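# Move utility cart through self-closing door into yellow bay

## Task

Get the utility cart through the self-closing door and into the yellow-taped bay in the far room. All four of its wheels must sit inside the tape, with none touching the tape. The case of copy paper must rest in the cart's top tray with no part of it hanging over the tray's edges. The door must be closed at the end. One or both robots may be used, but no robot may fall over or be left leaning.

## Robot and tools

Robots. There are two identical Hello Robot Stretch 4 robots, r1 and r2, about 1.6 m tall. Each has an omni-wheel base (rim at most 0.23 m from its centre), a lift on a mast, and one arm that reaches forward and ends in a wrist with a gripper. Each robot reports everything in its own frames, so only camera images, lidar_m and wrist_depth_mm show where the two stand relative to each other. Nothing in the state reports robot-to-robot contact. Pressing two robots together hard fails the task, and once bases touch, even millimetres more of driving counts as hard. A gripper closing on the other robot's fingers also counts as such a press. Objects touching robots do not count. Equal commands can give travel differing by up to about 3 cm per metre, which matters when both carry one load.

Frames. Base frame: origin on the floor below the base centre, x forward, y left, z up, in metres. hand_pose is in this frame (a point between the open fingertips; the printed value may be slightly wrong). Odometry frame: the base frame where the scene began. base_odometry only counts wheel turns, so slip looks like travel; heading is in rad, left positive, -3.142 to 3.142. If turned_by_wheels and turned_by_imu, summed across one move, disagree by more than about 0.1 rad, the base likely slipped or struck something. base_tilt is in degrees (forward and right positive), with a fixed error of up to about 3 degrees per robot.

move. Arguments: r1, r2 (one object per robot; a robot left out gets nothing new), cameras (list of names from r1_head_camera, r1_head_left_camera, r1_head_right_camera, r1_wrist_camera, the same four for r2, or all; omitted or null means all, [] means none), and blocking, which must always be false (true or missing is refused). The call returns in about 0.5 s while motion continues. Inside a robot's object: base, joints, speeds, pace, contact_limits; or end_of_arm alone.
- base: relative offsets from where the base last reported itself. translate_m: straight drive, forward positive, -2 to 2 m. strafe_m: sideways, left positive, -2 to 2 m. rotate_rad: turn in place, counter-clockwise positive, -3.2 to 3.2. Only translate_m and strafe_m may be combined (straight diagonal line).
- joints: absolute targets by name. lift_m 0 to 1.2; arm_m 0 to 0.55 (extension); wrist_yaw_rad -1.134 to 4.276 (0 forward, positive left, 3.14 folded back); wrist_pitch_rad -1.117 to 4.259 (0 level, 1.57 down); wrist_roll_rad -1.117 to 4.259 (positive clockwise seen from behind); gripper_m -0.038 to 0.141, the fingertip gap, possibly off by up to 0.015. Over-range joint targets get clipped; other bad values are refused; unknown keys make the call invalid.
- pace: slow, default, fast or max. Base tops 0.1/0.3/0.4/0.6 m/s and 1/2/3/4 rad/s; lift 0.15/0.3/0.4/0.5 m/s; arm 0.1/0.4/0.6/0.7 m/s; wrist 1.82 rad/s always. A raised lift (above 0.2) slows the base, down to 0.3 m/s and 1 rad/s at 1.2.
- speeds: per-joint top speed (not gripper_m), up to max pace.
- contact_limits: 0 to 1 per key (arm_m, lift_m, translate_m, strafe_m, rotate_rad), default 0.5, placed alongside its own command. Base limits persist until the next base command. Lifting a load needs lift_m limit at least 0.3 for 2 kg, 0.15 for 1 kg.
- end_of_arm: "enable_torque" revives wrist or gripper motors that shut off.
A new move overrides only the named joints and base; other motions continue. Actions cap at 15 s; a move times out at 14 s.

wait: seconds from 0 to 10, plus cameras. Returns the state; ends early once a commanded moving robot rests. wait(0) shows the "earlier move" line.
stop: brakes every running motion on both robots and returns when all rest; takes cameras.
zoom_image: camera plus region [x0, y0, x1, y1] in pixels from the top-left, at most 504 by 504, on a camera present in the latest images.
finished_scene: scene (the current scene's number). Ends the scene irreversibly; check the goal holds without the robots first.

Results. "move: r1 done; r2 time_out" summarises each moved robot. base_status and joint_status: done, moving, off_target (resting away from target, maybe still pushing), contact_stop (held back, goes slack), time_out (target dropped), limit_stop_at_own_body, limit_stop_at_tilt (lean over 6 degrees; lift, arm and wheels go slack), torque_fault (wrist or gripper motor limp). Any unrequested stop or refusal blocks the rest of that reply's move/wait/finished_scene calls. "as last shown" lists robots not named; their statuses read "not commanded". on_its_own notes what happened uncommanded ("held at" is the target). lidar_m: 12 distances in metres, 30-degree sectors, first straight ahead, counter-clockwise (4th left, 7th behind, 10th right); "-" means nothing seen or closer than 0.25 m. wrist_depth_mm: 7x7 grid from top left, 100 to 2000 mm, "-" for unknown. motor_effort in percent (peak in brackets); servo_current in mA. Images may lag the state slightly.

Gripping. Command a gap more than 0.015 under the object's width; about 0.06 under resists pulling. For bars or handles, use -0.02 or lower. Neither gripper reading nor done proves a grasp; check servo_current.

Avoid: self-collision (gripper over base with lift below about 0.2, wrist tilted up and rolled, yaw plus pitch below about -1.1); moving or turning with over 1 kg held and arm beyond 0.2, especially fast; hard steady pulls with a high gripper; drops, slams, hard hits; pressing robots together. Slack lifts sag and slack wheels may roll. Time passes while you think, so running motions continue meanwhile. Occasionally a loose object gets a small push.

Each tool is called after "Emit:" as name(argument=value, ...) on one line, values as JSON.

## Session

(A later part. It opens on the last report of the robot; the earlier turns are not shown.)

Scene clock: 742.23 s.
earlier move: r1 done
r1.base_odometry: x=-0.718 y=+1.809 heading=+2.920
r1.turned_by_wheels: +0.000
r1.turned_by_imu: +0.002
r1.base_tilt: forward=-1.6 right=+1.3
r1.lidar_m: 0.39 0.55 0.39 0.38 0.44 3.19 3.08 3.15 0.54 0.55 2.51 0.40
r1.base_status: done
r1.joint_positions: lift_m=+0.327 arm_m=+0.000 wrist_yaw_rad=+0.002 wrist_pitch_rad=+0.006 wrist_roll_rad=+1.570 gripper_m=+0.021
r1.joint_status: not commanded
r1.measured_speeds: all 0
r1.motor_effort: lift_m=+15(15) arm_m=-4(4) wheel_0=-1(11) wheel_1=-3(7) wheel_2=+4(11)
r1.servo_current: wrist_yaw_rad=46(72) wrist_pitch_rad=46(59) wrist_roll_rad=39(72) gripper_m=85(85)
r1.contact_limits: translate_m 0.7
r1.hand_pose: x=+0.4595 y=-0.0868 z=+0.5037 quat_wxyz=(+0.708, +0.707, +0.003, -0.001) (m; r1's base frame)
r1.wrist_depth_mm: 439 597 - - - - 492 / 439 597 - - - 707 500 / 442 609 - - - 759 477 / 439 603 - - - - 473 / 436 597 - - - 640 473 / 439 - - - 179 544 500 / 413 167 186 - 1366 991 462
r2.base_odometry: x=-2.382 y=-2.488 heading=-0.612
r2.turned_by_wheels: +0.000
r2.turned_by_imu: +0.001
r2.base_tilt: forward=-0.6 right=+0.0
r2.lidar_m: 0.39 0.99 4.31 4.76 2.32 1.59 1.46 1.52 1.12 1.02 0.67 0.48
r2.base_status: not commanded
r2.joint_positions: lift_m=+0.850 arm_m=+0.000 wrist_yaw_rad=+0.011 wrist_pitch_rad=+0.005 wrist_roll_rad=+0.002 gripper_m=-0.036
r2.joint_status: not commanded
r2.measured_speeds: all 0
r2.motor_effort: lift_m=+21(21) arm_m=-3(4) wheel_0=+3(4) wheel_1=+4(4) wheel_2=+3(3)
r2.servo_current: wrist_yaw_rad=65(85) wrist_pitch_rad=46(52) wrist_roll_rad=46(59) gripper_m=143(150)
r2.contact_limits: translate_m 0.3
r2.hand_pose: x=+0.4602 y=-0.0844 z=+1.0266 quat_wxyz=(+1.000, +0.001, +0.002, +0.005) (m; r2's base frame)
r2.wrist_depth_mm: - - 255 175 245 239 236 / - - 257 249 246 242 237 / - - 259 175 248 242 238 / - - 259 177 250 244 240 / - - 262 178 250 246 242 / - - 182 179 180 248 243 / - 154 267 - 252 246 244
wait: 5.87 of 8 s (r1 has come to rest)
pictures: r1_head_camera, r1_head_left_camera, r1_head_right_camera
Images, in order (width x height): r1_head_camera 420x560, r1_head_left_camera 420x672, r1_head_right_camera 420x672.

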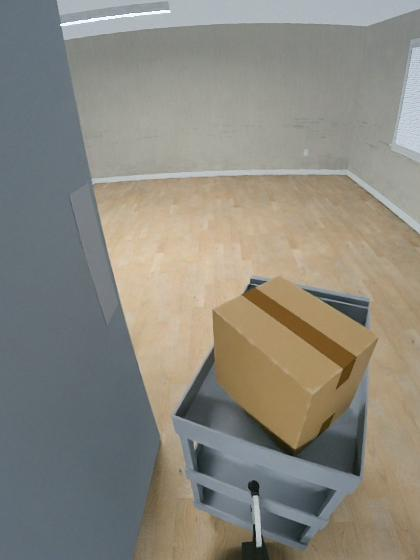

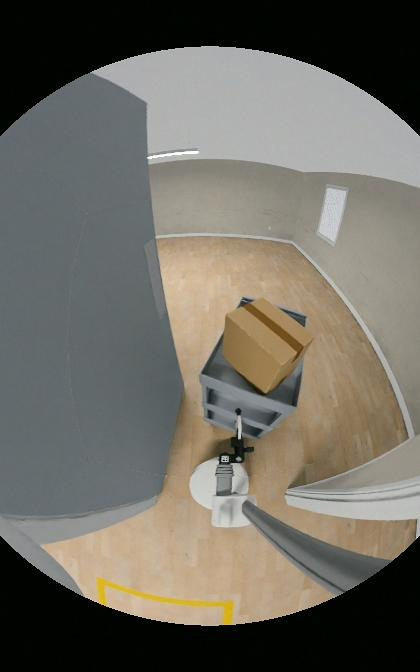

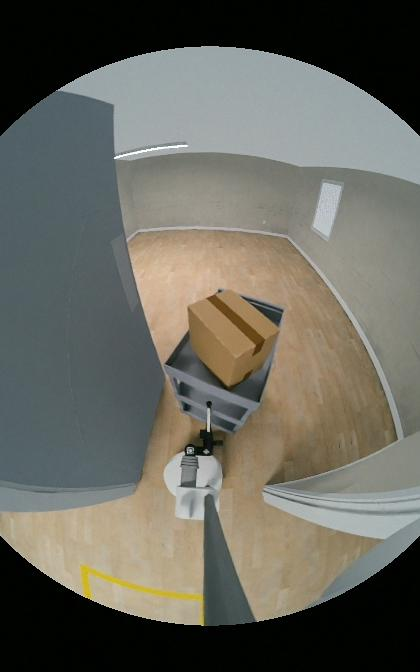

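Emit:
move(blocking=false, r1={"base":{"translate_m":-1.1},"pace":"slow","contact_limits":{"translate_m":0.7}}, cameras=[])

Emit:
wait(seconds=6, cameras=["r1_head_left_camera"])

Emit:
wait(seconds=8, cameras=["r1_head_left_camera","r1_head_camera","r1_head_right_camera","r2_head_left_camera"])

Scene clock: 763.00 s.
move: r1 moving
r1.base_odometry: x=-0.706 y=+1.806 heading=+2.919
r1.turned_by_wheels: +0.000
r1.turned_by_imu: +0.000
r1.base_tilt: forward=-1.6 right=+1.3
r1.lidar_m: 0.41 0.52 0.40 0.38 0.43 3.15 3.07 3.15 0.54 0.52 2.50 0.39
r1.base_status: translate_m moving
r1.joint_positions: lift_m=+0.327 arm_m=+0.000 wrist_yaw_rad=+0.002 wrist_pitch_rad=+0.006 wrist_roll_rad=+1.570 gripper_m=+0.021
r1.joint_status: not commanded
r1.measured_speeds: translate_m=-0.049 strafe_m=+0.000 rotate_rad=-0.002 lift_m=+0.000 arm_m=+0.000 wrist_yaw_rad=+0.000 wrist_pitch_rad=+0.000 wrist_roll_rad=+0.000
r1.motor_effort: lift_m=+15(15) arm_m=-4(4) wheel_0=-6(6) wheel_1=-4(6) wheel_2=+8(10)
r1.servo_current: wrist_yaw_rad=39(59) wrist_pitch_rad=46(52) wrist_roll_rad=39(59) gripper_m=78(85)
r1.contact_limits: translate_m 0.7
r1.hand_pose: x=+0.4595 y=-0.0868 z=+0.5037 quat_wxyz=(+0.708, +0.707, +0.003, -0.001) (m; r1's base frame)
r1.wrist_depth_mm: 439 597 - - - - 488 / 442 597 - - - - 488 / 445 603 - - - 759 469 / 439 603 - - - - 477 / 439 597 - - - 661 477 / 433 - - - 179 544 500 / 413 159 185 - 1366 1025 462
r2: as last shown
r2.turned_by_imu: +0.000
r2.base_tilt: forward=-0.7 right=+0.0
r2.lidar_m: 0.42 3.31 4.32 4.77 2.29 1.57 1.46 1.53 1.11 1.02 0.67 0.50
r2.motor_effort: lift_m=+21(21) arm_m=-4(4) wheel_0=+3(4) wheel_1=+3(4) wheel_2=+3(3)
r2.servo_current: wrist_yaw_rad=59(72) wrist_pitch_rad=39(46) wrist_roll_rad=52(52) gripper_m=143(143)
r2.contact_limits: translate_m 0.3
r2.wrist_depth_mm: - - 256 175 245 240 236 / - - 257 250 247 241 237 / - - 258 175 248 243 239 / - - 260 177 250 244 241 / - - 263 177 252 246 242 / - - 180 179 179 248 243 / - 154 267 - 253 248 246
pictures: none
No camera images: "cameras" was empty.

Scene clock: 769.00 s.
earlier move: r1 moving
r1.base_odometry: x=-0.133 y=+1.676 heading=+2.920
r1.turned_by_wheels: +0.000
r1.turned_by_imu: +0.002
r1.base_tilt: forward=-1.5 right=+1.3
r1.lidar_m: 0.40 0.48 0.56 1.30 2.37 2.56 2.45 2.58 2.50 1.43 0.63 0.38
r1.base_status: translate_m moving
r1.joint_positions: lift_m=+0.327 arm_m=+0.000 wrist_yaw_rad=+0.002 wrist_pitch_rad=+0.006 wrist_roll_rad=+1.570 gripper_m=+0.021
r1.joint_status: not commanded
r1.measured_speeds: translate_m=-0.101 strafe_m=+0.001 rotate_rad=+0.000 lift_m=+0.000 arm_m=+0.000 wrist_yaw_rad=+0.000 wrist_pitch_rad=+0.000 wrist_roll_rad=+0.000
r1.motor_effort: lift_m=+15(15) arm_m=-4(4) wheel_0=-3(6) wheel_1=-2(7) wheel_2=+7(10)
r1.servo_current: wrist_yaw_rad=59(72) wrist_pitch_rad=46(59) wrist_roll_rad=46(72) gripper_m=78(91)
r1.contact_limits: translate_m 0.7
r1.hand_pose: x=+0.4595 y=-0.0868 z=+0.5037 quat_wxyz=(+0.708, +0.707, +0.003, -0.001) (m; r1's base frame)
r1.wrist_depth_mm: 439 615 - - - - 480 / 445 621 - - - 741 484 / 445 615 - - - 759 488 / 442 609 - - - - 492 / 442 609 - - - - 496 / 433 564 - - 179 603 496 / 410 152 - - - 151 473
r2.base_odometry: x=-2.382 y=-2.488 heading=-0.612
r2.turned_by_wheels: +0.000
r2.turned_by_imu: +0.001
r2.base_tilt: forward=-0.7 right=+0.0
r2.lidar_m: 0.38 3.36 4.33 4.76 2.31 1.59 1.45 1.49 1.12 1.04 0.68 0.50
r2.base_status: not commanded
r2.joint_positions: lift_m=+0.850 arm_m=+0.000 wrist_yaw_rad=+0.011 wrist_pitch_rad=+0.005 wrist_roll_rad=+0.002 gripper_m=-0.036
r2.joint_status: not commanded
r2.measured_speeds: all 0
r2.motor_effort: lift_m=+21(21) arm_m=-4(4) wheel_0=+3(4) wheel_1=+3(4) wheel_2=+3(3)
r2.servo_current: wrist_yaw_rad=72(85) wrist_pitch_rad=46(52) wrist_roll_rad=33(72) gripper_m=143(143)
r2.contact_limits: translate_m 0.3
r2.hand_pose: x=+0.4602 y=-0.0844 z=+1.0266 quat_wxyz=(+1.000, +0.001, +0.002, +0.005) (m; r2's base frame)
r2.wrist_depth_mm: - - 256 175 245 239 236 / - - 256 249 247 241 236 / - - 259 175 249 242 239 / - - 260 177 249 244 240 / - - 262 178 250 245 242 / - - 183 179 180 247 243 / - 154 266 - 253 246 245
wait: 6.00 s; no rest
pictures: r1_head_left_camera
Images, in order (width x height): r1_head_left_camera 420x672.

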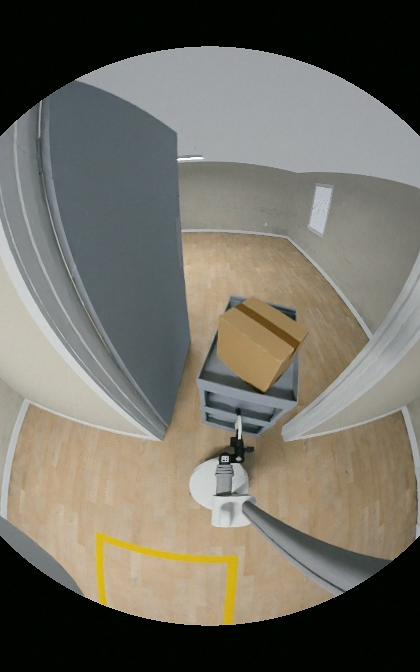

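Scene clock: 774.77 s.
earlier move: r1 done
r1.base_odometry: x=+0.354 y=+1.567 heading=+2.920
r1.turned_by_wheels: +0.000
r1.turned_by_imu: +0.001
r1.base_tilt: forward=-1.6 right=+1.3
r1.lidar_m: 0.40 0.44 1.19 2.29 2.39 2.03 1.94 2.06 2.51 2.40 1.20 0.40
r1.base_status: done
r1.joint_positions: lift_m=+0.327 arm_m=+0.000 wrist_yaw_rad=+0.002 wrist_pitch_rad=+0.006 wrist_roll_rad=+1.570 gripper_m=+0.021
r1.joint_status: not commanded
r1.measured_speeds: all 0
r1.motor_effort: lift_m=+15(15) arm_m=-3(4) wheel_0=-1(6) wheel_1=-3(7) wheel_2=+4(10)
r1.servo_current: wrist_yaw_rad=52(72) wrist_pitch_rad=46(59) wrist_roll_rad=46(72) gripper_m=85(91)
r1.contact_limits: translate_m 0.7
r1.hand_pose: x=+0.4595 y=-0.0868 z=+0.5037 quat_wxyz=(+0.708, +0.707, +0.003, -0.001) (m; r1's base frame)
r1.wrist_depth_mm: 445 - - - - 1098 455 / 445 621 - - - - 484 / 445 621 - - - 768 484 / 439 609 - - - - 492 / 439 603 - - - - 473 / 433 597 - - 181 - 473 / 413 152 - - 145 152 480
r2.base_odometry: x=-2.382 y=-2.488 heading=-0.612
r2.turned_by_wheels: +0.000
r2.turned_by_imu: +0.001
r2.base_tilt: forward=-0.6 right=+0.0
r2.lidar_m: 0.43 3.34 4.35 4.77 2.30 1.59 1.46 1.52 1.11 1.03 0.70 0.50
r2.base_status: not commanded
r2.joint_positions: lift_m=+0.850 arm_m=+0.000 wrist_yaw_rad=+0.011 wrist_pitch_rad=+0.005 wrist_roll_rad=+0.002 gripper_m=-0.036
r2.joint_status: not commanded
r2.measured_speeds: all 0
r2.motor_effort: lift_m=+21(21) arm_m=-3(4) wheel_0=+4(4) wheel_1=+3(4) wheel_2=+3(3)
r2.servo_current: wrist_yaw_rad=59(85) wrist_pitch_rad=46(52) wrist_roll_rad=52(72) gripper_m=137(150)
r2.contact_limits: translate_m 0.3
r2.hand_pose: x=+0.4602 y=-0.0844 z=+1.0266 quat_wxyz=(+1.000, +0.001, +0.002, +0.005) (m; r2's base frame)
r2.wrist_depth_mm: - - 255 175 244 239 236 / - - 257 249 246 241 238 / - - 258 175 249 242 239 / - - 259 177 250 244 240 / - - 260 178 251 246 241 / - - 183 179 179 247 244 / - 154 267 - 252 246 245
wait: 5.77 of 8 s (r1 has come to rest)
pictures: r1_head_camera, r1_head_left_camera, r1_head_right_camera, r2_head_left_camera
Images, in order (width x height): r1_head_camera 420x560, r1_head_left_camera 420x672, r1_head_right_camera 420x672, r2_head_left_camera 420x672.

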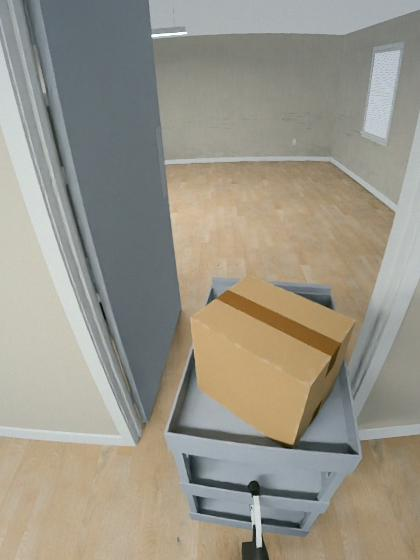

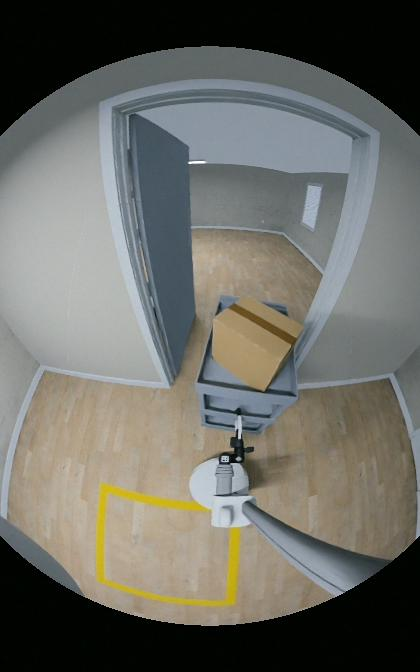

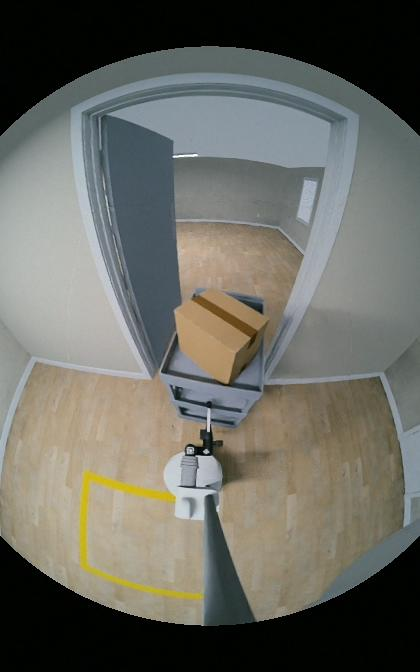

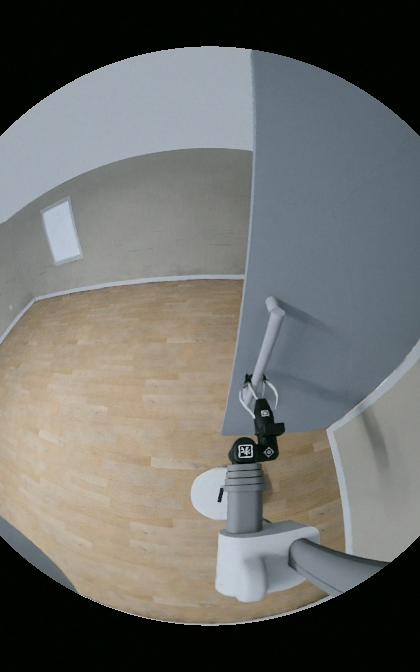

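Emit:
move(blocking=false, r1={"base":{"translate_m":-0.56},"pace":"slow","contact_limits":{"translate_m":0.7}}, cameras=[])

Emit:
wait(seconds=8, cameras=["r1_head_left_camera"])

Emit:
move(blocking=false, r1={"base":{"translate_m":-0.164,"strafe_m":0.178},"pace":"slow","contact_limits":{"translate_m":0.7}}, cameras=[])

Emit:
wait(seconds=5, cameras=[])

Emit:
move(blocking=false, r1={"base":{"rotate_rad":-0.25},"pace":"slow","contact_limits":{"rotate_rad":0.7}}, cameras=[])

Emit:
wait(seconds=3, cameras=["r1_head_left_camera","r1_head_camera","r1_head_right_camera","r1_wrist_camera"])

Scene clock: 819.13 s.
move: r1 moving
r1.base_odometry: x=+0.367 y=+1.564 heading=+2.920
r1.turned_by_wheels: +0.000
r1.turned_by_imu: +0.000
r1.base_tilt: forward=-1.6 right=+1.3
r1.lidar_m: 0.40 0.46 1.21 2.31 2.39 2.03 1.94 2.04 2.52 2.41 1.21 0.41
r1.base_status: translate_m moving
r1.joint_positions: lift_m=+0.327 arm_m=+0.000 wrist_yaw_rad=+0.002 wrist_pitch_rad=+0.006 wrist_roll_rad=+1.570 gripper_m=+0.021
r1.joint_status: not commanded
r1.measured_speeds: translate_m=-0.049 strafe_m=+0.000 rotate_rad=-0.001 lift_m=+0.000 arm_m=+0.000 wrist_yaw_rad=+0.000 wrist_pitch_rad=+0.000 wrist_roll_rad=+0.000
r1.motor_effort: lift_m=+15(15) arm_m=-4(4) wheel_0=-5(5) wheel_1=-4(7) wheel_2=+9(11)
r1.servo_current: wrist_yaw_rad=39(59) wrist_pitch_rad=52(52) wrist_roll_rad=39(65) gripper_m=78(85)
r1.contact_limits: translate_m 0.7
r1.hand_pose: x=+0.4595 y=-0.0868 z=+0.5037 quat_wxyz=(+0.708, +0.707, +0.003, -0.001) (m; r1's base frame)
r1.wrist_depth_mm: 449 - - - - 1098 459 / 452 627 - - - - 480 / 449 615 - - - 768 488 / 445 615 - - - - 492 / 439 609 - - - - 473 / 433 597 - - 181 - 473 / 410 152 - - 145 151 477
r2: as last shown
r2.turned_by_imu: +0.000
r2.base_tilt: forward=-0.6 right=+0.1
r2.lidar_m: 0.41 3.36 4.33 4.76 2.32 1.57 1.46 1.49 1.13 1.02 0.70 0.50
r2.motor_effort: lift_m=+21(21) arm_m=-3(4) wheel_0=+4(4) wheel_1=+4(4) wheel_2=+3(3)
r2.servo_current: wrist_yaw_rad=72(72) wrist_pitch_rad=39(52) wrist_roll_rad=39(59) gripper_m=137(143)
r2.contact_limits: translate_m 0.3
r2.wrist_depth_mm: - - 256 175 245 240 236 / - - 256 250 246 242 236 / - - 258 175 248 243 239 / - - 259 177 250 245 241 / - - 262 178 251 247 242 / - - 182 179 179 248 243 / - 154 266 - 252 247 245
pictures: none
No camera images: "cameras" was empty.

Scene clock: 825.50 s.
earlier move: r1 done
r1.base_odometry: x=+0.901 y=+1.443 heading=+2.920
r1.turned_by_wheels: +0.000
r1.turned_by_imu: +0.001
r1.base_tilt: forward=-1.6 right=+1.3
r1.lidar_m: 0.40 0.42 1.96 2.30 2.02 1.46 1.38 1.46 2.00 2.37 1.98 0.42
r1.base_status: done
r1.joint_positions: lift_m=+0.327 arm_m=+0.000 wrist_yaw_rad=+0.002 wrist_pitch_rad=+0.006 wrist_roll_rad=+1.570 gripper_m=+0.021
r1.joint_status: not commanded
r1.measured_speeds: all 0
r1.motor_effort: lift_m=+15(15) arm_m=-4(4) wheel_0=-1(5) wheel_1=-2(7) wheel_2=+4(11)
r1.servo_current: wrist_yaw_rad=46(72) wrist_pitch_rad=39(59) wrist_roll_rad=46(72) gripper_m=78(91)
r1.contact_limits: translate_m 0.7
r1.hand_pose: x=+0.4595 y=-0.0868 z=+0.5037 quat_wxyz=(+0.708, +0.707, +0.003, -0.001) (m; r1's base frame)
r1.wrist_depth_mm: - - - - - 976 - / 427 732 - - - - 480 / 449 615 - - 1464 - 488 / 442 621 - - 1499 - 488 / 439 603 - - 798 - 473 / 433 559 - - 181 - 469 / 410 159 181 - 156 169 469
r2.base_odometry: x=-2.382 y=-2.488 heading=-0.612
r2.turned_by_wheels: +0.000
r2.turned_by_imu: +0.001
r2.base_tilt: forward=-0.7 right=+0.1
r2.lidar_m: 0.40 3.35 4.36 4.76 2.29 1.60 1.46 1.51 1.12 1.03 0.68 0.50
r2.base_status: not commanded
r2.joint_positions: lift_m=+0.850 arm_m=+0.000 wrist_yaw_rad=+0.011 wrist_pitch_rad=+0.005 wrist_roll_rad=+0.002 gripper_m=-0.036
r2.joint_status: not commanded
r2.measured_speeds: all 0
r2.motor_effort: lift_m=+21(21) arm_m=-4(4) wheel_0=+3(4) wheel_1=+3(4) wheel_2=+3(3)
r2.servo_current: wrist_yaw_rad=52(72) wrist_pitch_rad=46(52) wrist_roll_rad=46(65) gripper_m=137(150)
r2.contact_limits: translate_m 0.3
r2.hand_pose: x=+0.4602 y=-0.0844 z=+1.0266 quat_wxyz=(+1.000, +0.001, +0.002, +0.005) (m; r2's base frame)
r2.wrist_depth_mm: - - 256 176 245 238 236 / - - 257 249 247 241 237 / - - 258 175 249 243 238 / - - 260 177 249 245 240 / - - 262 178 252 247 242 / - - 182 179 180 247 244 / - 154 266 - 253 248 245
wait: 6.37 of 8 s (r1 has come to rest)
pictures: r1_head_left_camera
Images, in order (width x height): r1_head_left_camera 420x672.

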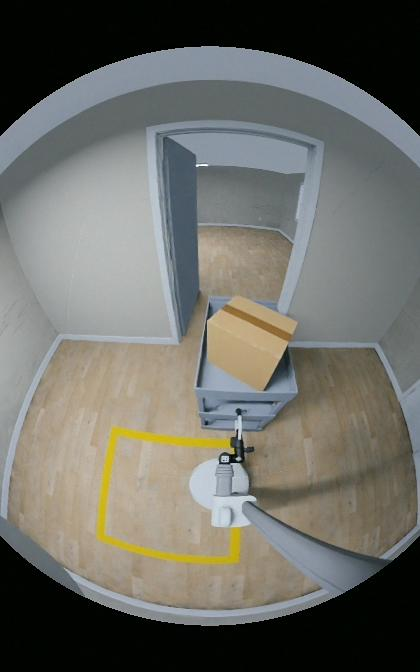

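Scene clock: 826.00 s.
move: r1 moving
r1.base_odometry: x=+0.907 y=+1.432 heading=+2.920
r1.turned_by_wheels: +0.000
r1.turned_by_imu: +0.000
r1.base_tilt: forward=-1.6 right=+1.3
r1.lidar_m: 0.38 0.45 1.97 2.30 1.99 1.44 1.38 1.43 2.01 2.41 2.01 0.42
r1.base_status: translate_m moving; strafe_m moving
r1.joint_positions: lift_m=+0.327 arm_m=+0.000 wrist_yaw_rad=+0.002 wrist_pitch_rad=+0.006 wrist_roll_rad=+1.570 gripper_m=+0.021
r1.joint_status: not commanded
r1.measured_speeds: translate_m=-0.033 strafe_m=+0.036 rotate_rad=+0.001 lift_m=+0.000 arm_m=+0.000 wrist_yaw_rad=+0.000 wrist_pitch_rad=+0.000 wrist_roll_rad=+0.000
r1.motor_effort: lift_m=+15(15) arm_m=-4(4) wheel_0=-9(9) wheel_1=+1(4) wheel_2=+8(8)
r1.servo_current: wrist_yaw_rad=39(59) wrist_pitch_rad=46(59) wrist_roll_rad=59(65) gripper_m=78(78)
r1.contact_limits: translate_m 0.7
r1.hand_pose: x=+0.4595 y=-0.0868 z=+0.5037 quat_wxyz=(+0.708, +0.707, +0.003, -0.001) (m; r1's base frame)
r1.wrist_depth_mm: - - - - - 960 - / 424 732 - - - - 477 / 445 615 - - 1464 - 484 / 442 615 - - 1537 - 496 / 439 609 - - 1499 - 477 / 430 559 186 - 181 - 473 / 407 151 - - 157 169 477
r2: as last shown
r2.turned_by_imu: +0.000
r2.lidar_m: 0.38 3.35 4.33 4.75 2.30 1.58 1.48 1.51 1.11 1.04 0.69 0.50
r2.motor_effort: lift_m=+21(21) arm_m=-3(4) wheel_0=+3(4) wheel_1=+3(4) wheel_2=+3(3)
r2.servo_current: wrist_yaw_rad=65(65) wrist_pitch_rad=46(52) wrist_roll_rad=52(59) gripper_m=137(143)
r2.contact_limits: translate_m 0.3
r2.wrist_depth_mm: - - 256 176 245 239 236 / - - 257 249 247 241 237 / - - 258 175 248 242 238 / - - 259 177 250 243 240 / - - 262 178 251 246 242 / - - 182 179 180 247 243 / - 154 267 - 253 247 245
pictures: none
No camera images: "cameras" was empty.

Scene clock: 829.17 s.
earlier move: r1 done
r1.base_odometry: x=+1.021 y=+1.234 heading=+2.919
r1.turned_by_wheels: +0.000
r1.turned_by_imu: -0.001
r1.base_tilt: forward=-1.6 right=+1.3
r1.lidar_m: 0.39 1.58 2.20 2.10 1.77 1.28 1.23 1.28 1.77 2.55 2.25 0.39
r1.base_status: done
r1.joint_positions: lift_m=+0.327 arm_m=+0.000 wrist_yaw_rad=-0.002 wrist_pitch_rad=+0.006 wrist_roll_rad=+1.570 gripper_m=+0.021
r1.joint_status: not commanded
r1.measured_speeds: all 0
r1.motor_effort: lift_m=+15(15) arm_m=-4(4) wheel_0=-7(13) wheel_1=+2(6) wheel_2=+0(8)
r1.servo_current: wrist_yaw_rad=33(65) wrist_pitch_rad=52(59) wrist_roll_rad=59(72) gripper_m=78(85)
r1.contact_limits: translate_m 0.7
r1.hand_pose: x=+0.4591 y=-0.0881 z=+0.5037 quat_wxyz=(+0.708, +0.707, +0.001, -0.003) (m; r1's base frame)
r1.wrist_depth_mm: 442 621 - - - - 480 / 449 615 - - - 732 480 / 449 621 - - - 759 488 / 439 609 - - - - 477 / 436 603 - - - - 473 / 415 549 184 - 182 171 477 / 407 150 - - - 1025 469
r2.base_odometry: x=-2.382 y=-2.488 heading=-0.612
r2.turned_by_wheels: +0.000
r2.turned_by_imu: +0.000
r2.base_tilt: forward=-0.7 right=+0.1
r2.lidar_m: 0.39 3.34 4.33 4.77 2.27 1.60 1.47 1.51 1.14 1.02 0.70 0.48
r2.base_status: not commanded
r2.joint_positions: lift_m=+0.850 arm_m=+0.000 wrist_yaw_rad=+0.011 wrist_pitch_rad=+0.005 wrist_roll_rad=+0.002 gripper_m=-0.036
r2.joint_status: not commanded
r2.measured_speeds: all 0
r2.motor_effort: lift_m=+21(21) arm_m=-4(4) wheel_0=+4(4) wheel_1=+4(4) wheel_2=+3(3)
r2.servo_current: wrist_yaw_rad=65(78) wrist_pitch_rad=46(52) wrist_roll_rad=39(65) gripper_m=137(150)
r2.contact_limits: translate_m 0.3
r2.hand_pose: x=+0.4602 y=-0.0844 z=+1.0266 quat_wxyz=(+1.000, +0.001, +0.002, +0.005) (m; r2's base frame)
r2.wrist_depth_mm: - - 256 175 245 239 236 / - - 256 249 246 241 237 / - - 259 175 249 242 239 / - - 260 177 250 246 240 / - - 262 178 251 246 242 / - - 182 178 179 247 244 / - 154 266 - 253 247 245
wait: 3.17 of 5 s (r1 has come to rest)
pictures: none
No camera images: "cameras" was empty.

Scene clock: 829.67 s.
move: r1 moving
r1.base_odometry: x=+1.021 y=+1.234 heading=+2.796
r1.turned_by_wheels: -0.124
r1.turned_by_imu: -0.124
r1.base_tilt: forward=-1.6 right=+1.2
r1.lidar_m: 0.40 0.44 1.99 2.12 2.04 1.35 1.23 1.26 1.59 2.55 2.57 0.41
r1.base_status: rotate_rad moving
r1.joint_positions: lift_m=+0.327 arm_m=+0.000 wrist_yaw_rad=+0.010 wrist_pitch_rad=+0.006 wrist_roll_rad=+1.570 gripper_m=+0.021
r1.joint_status: not commanded
r1.measured_speeds: translate_m=+0.000 strafe_m=+0.001 rotate_rad=-0.489 lift_m=+0.000 arm_m=+0.000 wrist_yaw_rad=+0.027 wrist_pitch_rad=+0.000 wrist_roll_rad=+0.000
r1.motor_effort: lift_m=+15(15) arm_m=-4(4) wheel_0=+13(13) wheel_1=+5(7) wheel_2=+11(12)
r1.servo_current: wrist_yaw_rad=78(78) wrist_pitch_rad=52(52) wrist_roll_rad=52(59) gripper_m=85(85)
r1.contact_limits: rotate_rad 0.7
r1.hand_pose: x=+0.4601 y=-0.0846 z=+0.5037 quat_wxyz=(+0.708, +0.707, +0.006, +0.001) (m; r1's base frame)
r1.wrist_depth_mm: 427 - - - - 1098 455 / 449 621 - - - - 484 / 445 621 - - - 778 488 / 442 603 - - - - 492 / 436 609 - - - - 473 / 433 591 - - 184 - 480 / 427 159 158 - 173 153 477
r2: as last shown
r2.base_tilt: forward=-0.6 right=+0.1
r2.lidar_m: 0.41 3.34 4.33 4.78 2.30 1.57 1.47 1.46 1.11 1.04 0.67 0.50
r2.motor_effort: lift_m=+21(21) arm_m=-4(4) wheel_0=+4(4) wheel_1=+3(4) wheel_2=+3(3)
r2.servo_current: wrist_yaw_rad=72(72) wrist_pitch_rad=46(46) wrist_roll_rad=46(52) gripper_m=137(143)
r2.contact_limits: translate_m 0.3
r2.wrist_depth_mm: - - 256 175 245 240 236 / - - 256 249 245 241 237 / - - 259 175 248 243 238 / - - 259 177 250 244 241 / - - 262 178 251 246 242 / - - 183 178 179 248 244 / - 154 266 - 253 248 246
pictures: none
No camera images: "cameras" was empty.

Scene clock: 830.47 s.
earlier move: r1 done
r1.base_odometry: x=+1.021 y=+1.234 heading=+2.670
r1.turned_by_wheels: -0.126
r1.turned_by_imu: -0.127
r1.base_tilt: forward=-1.6 right=+1.2
r1.lidar_m: 0.37 0.38 1.80 2.12 2.10 1.44 1.23 1.22 1.47 2.58 2.55 0.42
r1.base_status: done
r1.joint_positions: lift_m=+0.327 arm_m=+0.000 wrist_yaw_rad=-0.002 wrist_pitch_rad=+0.006 wrist_roll_rad=+1.570 gripper_m=+0.021
r1.joint_status: not commanded
r1.measured_speeds: all 0
r1.motor_effort: lift_m=+15(15) arm_m=+4(4) wheel_0=+1(16) wheel_1=+3(7) wheel_2=-2(12)
r1.servo_current: wrist_yaw_rad=52(78) wrist_pitch_rad=46(59) wrist_roll_rad=39(59) gripper_m=78(85)
r1.contact_limits: rotate_rad 0.7
r1.hand_pose: x=+0.4591 y=-0.0879 z=+0.5037 quat_wxyz=(+0.707, +0.707, +0.002, -0.003) (m; r1's base frame)
r1.wrist_depth_mm: - - - - 1397 976 683 / 404 - - - 1464 1042 - / 449 574 - - - - 484 / 442 609 - - - - 492 / 433 609 - - 1537 759 477 / 413 554 185 - 183 170 477 / 407 151 182 - 155 153 477
r2.base_odometry: x=-2.382 y=-2.488 heading=-0.612
r2.turned_by_wheels: +0.000
r2.turned_by_imu: +0.000
r2.base_tilt: forward=-0.6 right=+0.0
r2.lidar_m: 0.41 3.35 4.30 4.76 2.28 1.59 1.46 1.50 1.11 1.03 0.71 0.50
r2.base_status: not commanded
r2.joint_positions: lift_m=+0.850 arm_m=+0.000 wrist_yaw_rad=+0.011 wrist_pitch_rad=+0.005 wrist_roll_rad=+0.002 gripper_m=-0.036
r2.joint_status: not commanded
r2.measured_speeds: all 0
r2.motor_effort: lift_m=+21(21) arm_m=-3(4) wheel_0=+3(4) wheel_1=+4(4) wheel_2=+3(3)
r2.servo_current: wrist_yaw_rad=72(72) wrist_pitch_rad=46(46) wrist_roll_rad=46(52) gripper_m=137(143)
r2.contact_limits: translate_m 0.3
r2.hand_pose: x=+0.4602 y=-0.0844 z=+1.0266 quat_wxyz=(+1.000, +0.001, +0.002, +0.005) (m; r2's base frame)
r2.wrist_depth_mm: - - 255 175 246 240 236 / - - 256 248 247 241 236 / - - 258 175 247 243 239 / - - 259 177 250 244 240 / - - 262 178 252 246 243 / - - 183 179 179 247 243 / - 154 266 - 254 247 246
wait: 0.80 of 3 s (r1 has come to rest)
pictures: r1_head_camera, r1_head_left_camera, r1_head_right_camera, r1_wrist_camera
Images, in order (width x height): r1_head_camera 420x560, r1_head_left_camera 420x672, r1_head_right_camera 420x672, r1_wrist_camera 616x392.

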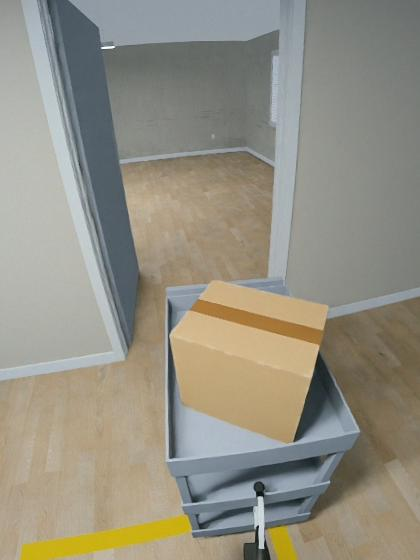

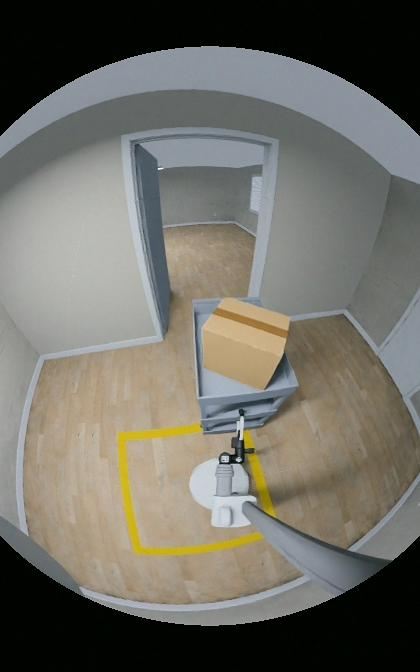

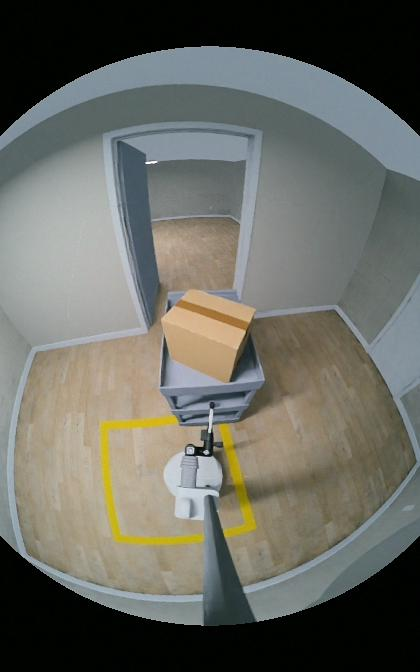

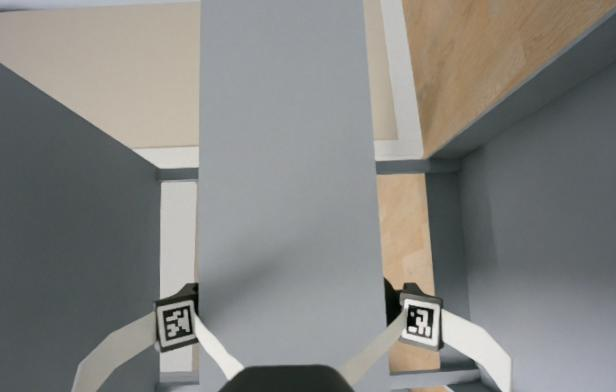

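Emit:
move(blocking=false, r1={"base":{"translate_m":-0.39,"strafe_m":0.237},"pace":"slow","contact_limits":{"translate_m":0.7}}, cameras=[])

Emit:
wait(seconds=7, cameras=[])

Emit:
move(blocking=false, r1={"base":{"rotate_rad":-0.235},"pace":"slow","contact_limits":{"rotate_rad":0.7}}, cameras=[])

Emit:
wait(seconds=3, cameras=[])

Emit:
move(blocking=false, r1={"base":{"translate_m":-0.3,"strafe_m":0.1},"pace":"slow","contact_limits":{"translate_m":0.7}}, cameras=[])

Emit:
wait(seconds=6, cameras=["r1_head_camera","r1_head_left_camera","r1_head_right_camera"])

Scene clock: 847.80 s.
move: r1 moving
r1.base_odometry: x=+1.029 y=+1.222 heading=+2.670
r1.turned_by_wheels: +0.000
r1.turned_by_imu: +0.000
r1.base_tilt: forward=-1.6 right=+1.3
r1.lidar_m: 0.36 0.39 1.83 2.11 2.11 1.42 1.23 1.21 1.46 2.52 2.59 0.43
r1.base_status: translate_m moving; strafe_m moving
r1.joint_positions: lift_m=+0.327 arm_m=+0.000 wrist_yaw_rad=-0.002 wrist_pitch_rad=+0.006 wrist_roll_rad=+1.570 gripper_m=+0.021
r1.joint_status: not commanded
r1.measured_speeds: translate_m=-0.047 strafe_m=+0.029 rotate_rad=+0.000 lift_m=+0.000 arm_m=+0.000 wrist_yaw_rad=+0.000 wrist_pitch_rad=+0.000 wrist_roll_rad=+0.000
r1.motor_effort: lift_m=+15(15) arm_m=+0(4) wheel_0=-6(10) wheel_1=+2(5) wheel_2=+7(8)
r1.servo_current: wrist_yaw_rad=52(52) wrist_pitch_rad=46(52) wrist_roll_rad=65(65) gripper_m=72(85)
r1.contact_limits: translate_m 0.7
r1.hand_pose: x=+0.4591 y=-0.0879 z=+0.5037 quat_wxyz=(+0.707, +0.707, +0.002, -0.003) (m; r1's base frame)
r1.wrist_depth_mm: - - - - 1430 976 715 / 404 - - - 1430 1060 466 / 449 609 - - - - 488 / 442 615 - - 1537 - 496 / 436 603 - - 1576 768 477 / 415 554 185 - 181 - 473 / 404 151 181 - 155 153 477
r2: as last shown
r2.base_tilt: forward=-0.7 right=+0.0
r2.lidar_m: 0.39 3.30 4.33 4.78 2.34 1.58 1.47 1.51 1.11 1.03 0.72 0.49
r2.motor_effort: lift_m=+21(21) arm_m=-3(4) wheel_0=+4(4) wheel_1=+4(4) wheel_2=+3(3)
r2.servo_current: wrist_yaw_rad=65(72) wrist_pitch_rad=46(46) wrist_roll_rad=52(59) gripper_m=143(143)
r2.contact_limits: translate_m 0.3
r2.wrist_depth_mm: - - 256 176 246 240 236 / - - 256 248 247 242 236 / - - 259 175 248 242 239 / - - 260 177 250 243 241 / - - 260 178 252 246 242 / - - 183 179 180 247 244 / - 154 267 - 254 247 246
pictures: none
No camera images: "cameras" was empty.

Scene clock: 853.03 s.
earlier move: r1 done
r1.base_odometry: x=+1.261 y=+0.845 heading=+2.670
r1.turned_by_wheels: +0.000
r1.turned_by_imu: -0.002
r1.base_tilt: forward=-1.6 right=+1.3
r1.lidar_m: 0.40 1.87 2.11 1.81 1.78 1.09 0.91 0.91 1.07 1.91 2.89 0.40
r1.base_status: done
r1.joint_positions: lift_m=+0.327 arm_m=+0.000 wrist_yaw_rad=-0.003 wrist_pitch_rad=+0.006 wrist_roll_rad=+1.570 gripper_m=+0.021
r1.joint_status: not commanded
r1.measured_speeds: all 0
r1.motor_effort: lift_m=+15(15) arm_m=-4(4) wheel_0=-6(12) wheel_1=+3(6) wheel_2=+2(9)
r1.servo_current: wrist_yaw_rad=46(72) wrist_pitch_rad=46(59) wrist_roll_rad=46(72) gripper_m=78(85)
r1.contact_limits: translate_m 0.7
r1.hand_pose: x=+0.4590 y=-0.0883 z=+0.5037 quat_wxyz=(+0.707, +0.707, +0.001, -0.003) (m; r1's base frame)
r1.wrist_depth_mm: 415 597 - - - - 484 / 439 609 - - - 691 488 / 445 603 - - - 750 473 / 439 597 - - - - 473 / 436 647 - - - - 473 / 413 554 186 - 181 574 477 / 407 150 - - 173 1025 455
r2.base_odometry: x=-2.382 y=-2.488 heading=-0.612
r2.turned_by_wheels: +0.000
r2.turned_by_imu: +0.001
r2.base_tilt: forward=-0.6 right=+0.1
r2.lidar_m: 0.41 3.34 4.30 4.77 2.32 1.59 1.47 1.52 1.11 1.03 0.70 0.51
r2.base_status: not commanded
r2.joint_positions: lift_m=+0.850 arm_m=+0.000 wrist_yaw_rad=+0.011 wrist_pitch_rad=+0.005 wrist_roll_rad=+0.002 gripper_m=-0.036
r2.joint_status: not commanded
r2.measured_speeds: all 0
r2.motor_effort: lift_m=+21(21) arm_m=-4(4) wheel_0=+4(4) wheel_1=+4(4) wheel_2=+3(3)
r2.servo_current: wrist_yaw_rad=59(85) wrist_pitch_rad=46(52) wrist_roll_rad=59(59) gripper_m=137(150)
r2.contact_limits: translate_m 0.3
r2.hand_pose: x=+0.4602 y=-0.0844 z=+1.0266 quat_wxyz=(+1.000, +0.001, +0.002, +0.005) (m; r2's base frame)
r2.wrist_depth_mm: - - 256 176 243 240 236 / - - 256 249 246 241 237 / - - 258 175 248 243 239 / - - 258 177 250 244 241 / - - 262 178 251 246 241 / - - 183 178 179 246 244 / - 154 267 - 254 247 244
wait: 5.23 of 7 s (r1 has come to rest)
pictures: none
No camera images: "cameras" was empty.

Scene clock: 853.53 s.
move: r1 moving
r1.base_odometry: x=+1.261 y=+0.845 heading=+2.546
r1.turned_by_wheels: -0.124
r1.turned_by_imu: -0.124
r1.base_tilt: forward=-1.6 right=+1.2
r1.lidar_m: 0.38 0.48 2.05 1.82 1.79 1.17 0.92 0.92 1.01 1.60 2.90 0.40
r1.base_status: rotate_rad moving
r1.joint_positions: lift_m=+0.327 arm_m=+0.000 wrist_yaw_rad=+0.009 wrist_pitch_rad=+0.006 wrist_roll_rad=+1.570 gripper_m=+0.021
r1.joint_status: not commanded
r1.measured_speeds: translate_m=+0.001 strafe_m=+0.001 rotate_rad=-0.480 lift_m=+0.000 arm_m=+0.000 wrist_yaw_rad=+0.005 wrist_pitch_rad=+0.000 wrist_roll_rad=+0.000
r1.motor_effort: lift_m=+15(15) arm_m=-4(4) wheel_0=+15(15) wheel_1=+5(7) wheel_2=+11(11)
r1.servo_current: wrist_yaw_rad=85(85) wrist_pitch_rad=59(59) wrist_roll_rad=46(52) gripper_m=78(78)
r1.contact_limits: rotate_rad 0.7
r1.hand_pose: x=+0.4601 y=-0.0848 z=+0.5037 quat_wxyz=(+0.707, +0.707, +0.005, +0.001) (m; r1's base frame)
r1.wrist_depth_mm: 427 - - - - - 477 / 449 615 - - - 723 480 / 445 621 - - - 768 488 / 445 615 - - - - 496 / 439 597 - - - - 473 / 430 559 - - 183 615 473 / 407 152 154 - 173 473 480
r2: as last shown
r2.turned_by_imu: +0.000
r2.base_tilt: forward=-0.6 right=+0.0
r2.lidar_m: 0.39 3.34 4.31 4.78 2.31 1.57 1.47 1.52 1.09 1.03 0.68 0.51
r2.motor_effort: lift_m=+21(21) arm_m=-3(4) wheel_0=+3(4) wheel_1=+3(4) wheel_2=+3(3)
r2.servo_current: wrist_yaw_rad=65(78) wrist_pitch_rad=46(52) wrist_roll_rad=39(59) gripper_m=130(143)
r2.contact_limits: translate_m 0.3
r2.wrist_depth_mm: - - 255 175 245 239 236 / - - 255 248 245 242 236 / - - 259 175 248 243 238 / - - 259 177 250 243 241 / - - 263 178 252 246 241 / - - 183 179 179 247 243 / - 154 267 - 253 248 245
pictures: none
No camera images: "cameras" was empty.

Scene clock: 854.30 s.
earlier move: r1 done
r1.base_odometry: x=+1.261 y=+0.845 heading=+2.435
r1.turned_by_wheels: -0.111
r1.turned_by_imu: -0.112
r1.base_tilt: forward=-1.6 right=+1.3
r1.lidar_m: 0.39 0.40 1.97 1.85 1.79 1.30 0.95 0.91 0.97 1.38 2.90 0.42
r1.base_status: done
r1.joint_positions: lift_m=+0.327 arm_m=+0.000 wrist_yaw_rad=-0.001 wrist_pitch_rad=+0.006 wrist_roll_rad=+1.570 gripper_m=+0.021
r1.joint_status: not commanded
r1.measured_speeds: all 0
r1.motor_effort: lift_m=+15(15) arm_m=+1(4) wheel_0=+1(15) wheel_1=+4(7) wheel_2=-1(11)
r1.servo_current: wrist_yaw_rad=39(85) wrist_pitch_rad=46(59) wrist_roll_rad=39(65) gripper_m=78(85)
r1.contact_limits: rotate_rad 0.7
r1.hand_pose: x=+0.4592 y=-0.0878 z=+0.5037 quat_wxyz=(+0.707, +0.707, +0.002, -0.003) (m; r1's base frame)
r1.wrist_depth_mm: - - - - 1397 991 715 / 449 - - - 1464 1042 469 / 439 615 - - - - 484 / 442 609 - - 1499 - 496 / 439 603 - - 798 809 473 / 415 554 185 - 183 170 469 / 402 159 182 - 174 153 473
r2.base_odometry: x=-2.382 y=-2.488 heading=-0.612
r2.turned_by_wheels: +0.000
r2.turned_by_imu: +0.000
r2.base_tilt: forward=-0.7 right=+0.0
r2.lidar_m: 0.42 3.35 4.33 4.78 2.28 1.58 1.46 1.53 1.08 1.01 0.67 0.50
r2.base_status: not commanded
r2.joint_positions: lift_m=+0.850 arm_m=+0.000 wrist_yaw_rad=+0.011 wrist_pitch_rad=+0.005 wrist_roll_rad=+0.002 gripper_m=-0.036
r2.joint_status: not commanded
r2.measured_speeds: all 0
r2.motor_effort: lift_m=+21(21) arm_m=-3(4) wheel_0=+3(4) wheel_1=+3(4) wheel_2=+3(3)
r2.servo_current: wrist_yaw_rad=78(78) wrist_pitch_rad=46(52) wrist_roll_rad=52(59) gripper_m=137(150)
r2.contact_limits: translate_m 0.3
r2.hand_pose: x=+0.4602 y=-0.0844 z=+1.0266 quat_wxyz=(+1.000, +0.001, +0.002, +0.005) (m; r2's base frame)
r2.wrist_depth_mm: - - 257 175 245 239 236 / - - 257 248 247 242 236 / - - 259 175 247 243 239 / - - 260 177 250 244 241 / - - 263 178 252 247 242 / - - 182 179 180 247 244 / - 154 266 - 253 247 245
wait: 0.77 of 3 s (r1 has come to rest)
pictures: none
No camera images: "cameras" was empty.

Scene clock: 854.80 s.
move: r1 moving
r1.base_odometry: x=+1.268 y=+0.834 heading=+2.434
r1.turned_by_wheels: +0.000
r1.turned_by_imu: +0.000
r1.base_tilt: forward=-1.6 right=+1.3
r1.lidar_m: 0.38 0.42 1.95 1.84 1.79 1.26 0.92 0.90 0.97 1.38 2.88 0.41
r1.base_status: translate_m moving; strafe_m moving
r1.joint_positions: lift_m=+0.327 arm_m=+0.000 wrist_yaw_rad=-0.001 wrist_pitch_rad=+0.006 wrist_roll_rad=+1.570 gripper_m=+0.021
r1.joint_status: not commanded
r1.measured_speeds: translate_m=-0.048 strafe_m=+0.016 rotate_rad=-0.001 lift_m=+0.000 arm_m=+0.000 wrist_yaw_rad=+0.000 wrist_pitch_rad=+0.000 wrist_roll_rad=+0.000
r1.motor_effort: lift_m=+15(15) arm_m=-2(4) wheel_0=-8(10) wheel_1=-3(3) wheel_2=+8(8)
r1.servo_current: wrist_yaw_rad=26(59) wrist_pitch_rad=52(52) wrist_roll_rad=59(59) gripper_m=85(85)
r1.contact_limits: translate_m 0.7
r1.hand_pose: x=+0.4592 y=-0.0878 z=+0.5037 quat_wxyz=(+0.707, +0.707, +0.002, -0.003) (m; r1's base frame)
r1.wrist_depth_mm: - - - - 1464 960 715 / 424 - - - 1464 1118 466 / 445 621 - - - - 488 / 442 603 - - 1499 - 492 / 439 603 - - - 788 477 / 415 549 185 - 182 - 477 / 407 151 182 - 174 153 477
r2: as last shown
r2.base_tilt: forward=-0.6 right=+0.1
r2.lidar_m: 0.40 3.34 4.34 4.76 2.29 1.57 1.47 1.51 1.11 1.04 0.67 0.50
r2.motor_effort: lift_m=+21(21) arm_m=-3(4) wheel_0=+4(4) wheel_1=+4(4) wheel_2=+3(3)
r2.servo_current: wrist_yaw_rad=52(78) wrist_pitch_rad=39(52) wrist_roll_rad=39(52) gripper_m=143(143)
r2.contact_limits: translate_m 0.3
r2.wrist_depth_mm: - - 256 176 243 240 236 / - - 257 249 246 241 237 / - - 258 175 248 242 239 / - - 260 178 250 245 241 / - - 263 178 251 246 242 / - - 182 179 180 248 244 / - 154 266 - 253 247 245
pictures: none
No camera images: "cameras" was empty.

Scene clock: 858.70 s.
earlier move: r1 done
r1.base_odometry: x=+1.424 y=+0.575 heading=+2.434
r1.turned_by_wheels: +0.000
r1.turned_by_imu: -0.002
r1.base_tilt: forward=-1.6 right=+1.3
r1.lidar_m: 0.40 0.49 2.17 1.63 1.57 0.99 0.72 0.69 0.75 1.07 3.09 0.39
r1.base_status: done
r1.joint_positions: lift_m=+0.327 arm_m=+0.000 wrist_yaw_rad=-0.003 wrist_pitch_rad=+0.006 wrist_roll_rad=+1.570 gripper_m=+0.021
r1.joint_status: not commanded
r1.measured_speeds: all 0
r1.motor_effort: lift_m=+15(15) arm_m=-4(4) wheel_0=-7(11) wheel_1=-3(6) wheel_2=+1(9)
r1.servo_current: wrist_yaw_rad=59(78) wrist_pitch_rad=46(52) wrist_roll_rad=46(78) gripper_m=72(85)
r1.contact_limits: translate_m 0.7
r1.hand_pose: x=+0.4590 y=-0.0884 z=+0.5037 quat_wxyz=(+0.707, +0.707, +0.001, -0.003) (m; r1's base frame)
r1.wrist_depth_mm: 418 - - - - - 477 / 445 654 - - - 732 484 / 442 615 - - - 768 492 / 439 603 - - - - 477 / 439 597 - - - - 477 / 413 549 185 - 181 172 477 / 410 158 - - 173 1098 462
r2.base_odometry: x=-2.382 y=-2.488 heading=-0.612
r2.turned_by_wheels: +0.000
r2.turned_by_imu: +0.001
r2.base_tilt: forward=-0.6 right=+0.1
r2.lidar_m: 0.41 3.34 4.32 4.77 2.30 1.59 1.47 1.51 1.13 1.00 0.68 0.49
r2.base_status: not commanded
r2.joint_positions: lift_m=+0.850 arm_m=+0.000 wrist_yaw_rad=+0.011 wrist_pitch_rad=+0.005 wrist_roll_rad=+0.002 gripper_m=-0.036
r2.joint_status: not commanded
r2.measured_speeds: all 0
r2.motor_effort: lift_m=+21(21) arm_m=-3(4) wheel_0=+3(4) wheel_1=+3(4) wheel_2=+3(3)
r2.servo_current: wrist_yaw_rad=65(78) wrist_pitch_rad=46(52) wrist_roll_rad=52(72) gripper_m=143(150)
r2.contact_limits: translate_m 0.3
r2.hand_pose: x=+0.4602 y=-0.0844 z=+1.0266 quat_wxyz=(+1.000, +0.001, +0.002, +0.005) (m; r2's base frame)
r2.wrist_depth_mm: - - 256 175 245 240 236 / - - 257 249 247 241 237 / - - 259 174 248 243 238 / - - 260 177 250 244 241 / - - 262 178 252 246 242 / - - 182 179 179 247 244 / - 154 266 - 254 247 246
wait: 3.90 of 6 s (r1 has come to rest)
pictures: r1_head_camera, r1_head_left_camera, r1_head_right_camera
Images, in order (width x height): r1_head_camera 420x560, r1_head_left_camera 420x672, r1_head_right_camera 420x672.

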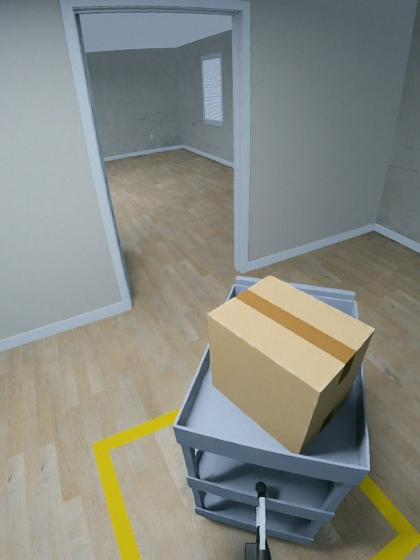

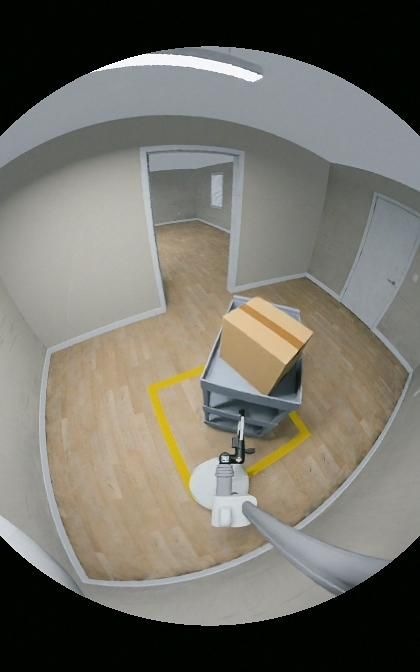

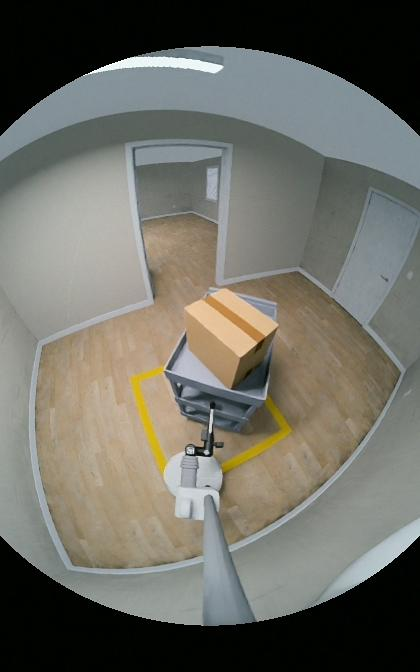

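Emit:
move(r1={"base":{"translate_m":-0.17,"strafe_m":0.04},"pace":"slow","contact_limits":{"translate_m":0.7}}, blocking=false, cameras=[])

Emit:
wait(seconds=5, cameras=["r1_head_left_camera","r1_head_camera","r1_head_right_camera"])

Scene clock: 887.47 s.
move: r1 moving
r1.base_odometry: x=+1.432 y=+0.564 heading=+2.434
r1.turned_by_wheels: -0.001
r1.turned_by_imu: -0.001
r1.base_tilt: forward=-1.6 right=+1.2
r1.lidar_m: 0.40 0.48 2.17 1.59 1.54 0.98 0.72 0.67 0.73 1.03 3.14 0.40
r1.base_status: translate_m moving; strafe_m moving
r1.joint_positions: lift_m=+0.327 arm_m=+0.000 wrist_yaw_rad=-0.003 wrist_pitch_rad=+0.006 wrist_roll_rad=+1.570 gripper_m=+0.021
r1.joint_status: not commanded
r1.measured_speeds: translate_m=-0.048 strafe_m=+0.011 rotate_rad=+0.001 lift_m=+0.000 arm_m=+0.000 wrist_yaw_rad=+0.000 wrist_pitch_rad=+0.000 wrist_roll_rad=+0.000
r1.motor_effort: lift_m=+15(15) arm_m=-4(4) wheel_0=-9(12) wheel_1=-4(4) wheel_2=+6(6)
r1.servo_current: wrist_yaw_rad=59(59) wrist_pitch_rad=52(52) wrist_roll_rad=39(65) gripper_m=78(85)
r1.contact_limits: translate_m 0.7
r1.hand_pose: x=+0.4590 y=-0.0884 z=+0.5037 quat_wxyz=(+0.707, +0.707, +0.001, -0.003) (m; r1's base frame)
r1.wrist_depth_mm: 418 - - - - - 484 / 442 668 - - - 732 484 / 445 615 - - - 759 492 / 439 603 - - - - 473 / 436 597 - - - - 477 / 410 554 186 - 181 171 477 / 404 158 - - 173 1098 462
r2: as last shown
r2.turned_by_imu: +0.000
r2.base_tilt: forward=-0.7 right=+0.0
r2.lidar_m: 0.41 3.34 4.35 4.78 2.28 1.57 1.47 1.50 1.11 1.02 0.68 0.50
r2.motor_effort: lift_m=+21(21) arm_m=-4(4) wheel_0=+4(4) wheel_1=+4(4) wheel_2=+3(3)
r2.servo_current: wrist_yaw_rad=65(78) wrist_pitch_rad=46(46) wrist_roll_rad=46(59) gripper_m=143(143)
r2.contact_limits: translate_m 0.3
r2.wrist_depth_mm: - - 254 175 245 240 236 / - - 256 249 246 242 237 / - - 258 175 248 243 240 / - - 260 177 250 245 241 / - - 263 178 252 246 242 / - - 182 179 179 247 243 / - 154 266 - 253 246 246
pictures: none
No camera images: "cameras" was empty.

Scene clock: 889.97 s.
earlier move: r1 done
r1.base_odometry: x=+1.527 y=+0.434 heading=+2.434
r1.turned_by_wheels: +0.000
r1.turned_by_imu: +0.000
r1.base_tilt: forward=-1.6 right=+1.3
r1.lidar_m: 0.38 2.19 1.99 1.50 1.45 0.79 0.59 0.56 0.62 0.84 2.64 0.39
r1.base_status: done
r1.joint_positions: lift_m=+0.327 arm_m=+0.000 wrist_yaw_rad=-0.003 wrist_pitch_rad=+0.006 wrist_roll_rad=+1.570 gripper_m=+0.021
r1.joint_status: not commanded
r1.measured_speeds: all 0
r1.motor_effort: lift_m=+15(15) arm_m=-4(4) wheel_0=-3(12) wheel_1=-3(7) wheel_2=+4(7)
r1.servo_current: wrist_yaw_rad=52(72) wrist_pitch_rad=52(59) wrist_roll_rad=39(65) gripper_m=78(85)
r1.contact_limits: translate_m 0.7
r1.hand_pose: x=+0.4591 y=-0.0882 z=+0.5037 quat_wxyz=(+0.707, +0.707, +0.001, -0.003) (m; r1's base frame)
r1.wrist_depth_mm: 436 597 - - - - 488 / 439 603 - - - 715 488 / 439 603 - - - 759 477 / 439 603 - - - - 473 / 436 654 - - - 647 473 / 415 - - - 180 544 500 / 410 150 180 - 1366 1008 462
r2.base_odometry: x=-2.382 y=-2.488 heading=-0.612
r2.turned_by_wheels: +0.000
r2.turned_by_imu: +0.000
r2.base_tilt: forward=-0.6 right=+0.1
r2.lidar_m: 0.40 3.34 4.33 4.76 2.33 1.57 1.47 1.51 1.11 1.03 0.69 0.50
r2.base_status: not commanded
r2.joint_positions: lift_m=+0.850 arm_m=+0.000 wrist_yaw_rad=+0.011 wrist_pitch_rad=+0.005 wrist_roll_rad=+0.002 gripper_m=-0.036
r2.joint_status: not commanded
r2.measured_speeds: all 0
r2.motor_effort: lift_m=+21(21) arm_m=-3(4) wheel_0=+3(4) wheel_1=+4(4) wheel_2=+3(3)
r2.servo_current: wrist_yaw_rad=65(78) wrist_pitch_rad=46(52) wrist_roll_rad=46(59) gripper_m=143(143)
r2.contact_limits: translate_m 0.3
r2.hand_pose: x=+0.4602 y=-0.0844 z=+1.0266 quat_wxyz=(+1.000, +0.001, +0.002, +0.005) (m; r2's base frame)
r2.wrist_depth_mm: - - 255 175 244 240 237 / - - 257 249 245 241 236 / - - 258 175 248 243 238 / - - 259 177 250 244 242 / - - 262 178 251 247 242 / - - 182 179 179 247 243 / - 154 265 - 253 247 245
wait: 2.50 of 5 s (r1 has come to rest)
pictures: r1_head_camera, r1_head_left_camera, r1_head_right_camera
Images, in order (width x height): r1_head_camera 420x560, r1_head_left_camera 420x672, r1_head_right_camera 420x672.

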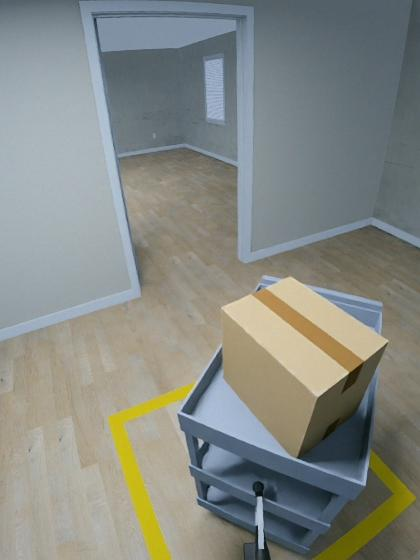

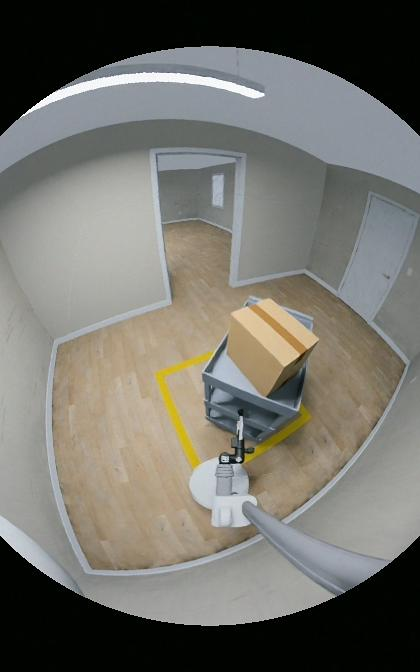

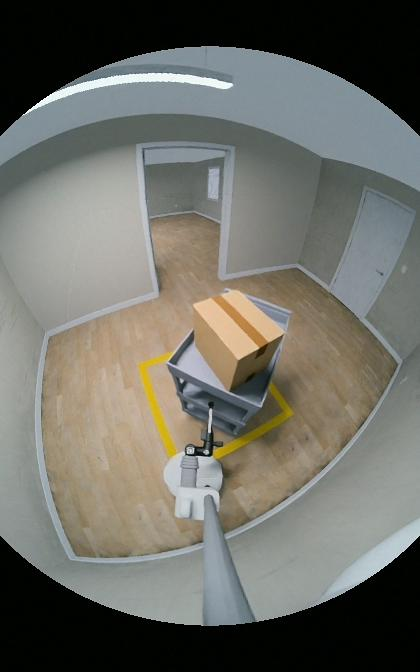

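Emit:
zoom_image(camera="r1_head_left_camera", region=[140, 280, 340, 500])

Emit:
zoom_image(camera="r1_head_camera", region=[100, 260, 420, 560])

Scaled by 2.291 from the camera's 420x672 image, which has a finer 600x960 frame.

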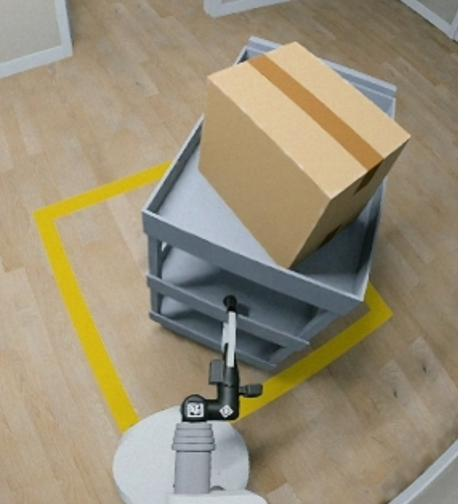

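Scaled by 1.575 from the camera's 420x560 image, which has a finer 600x800 frame.

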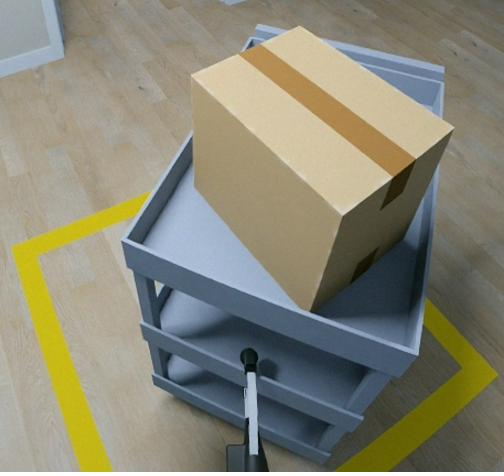

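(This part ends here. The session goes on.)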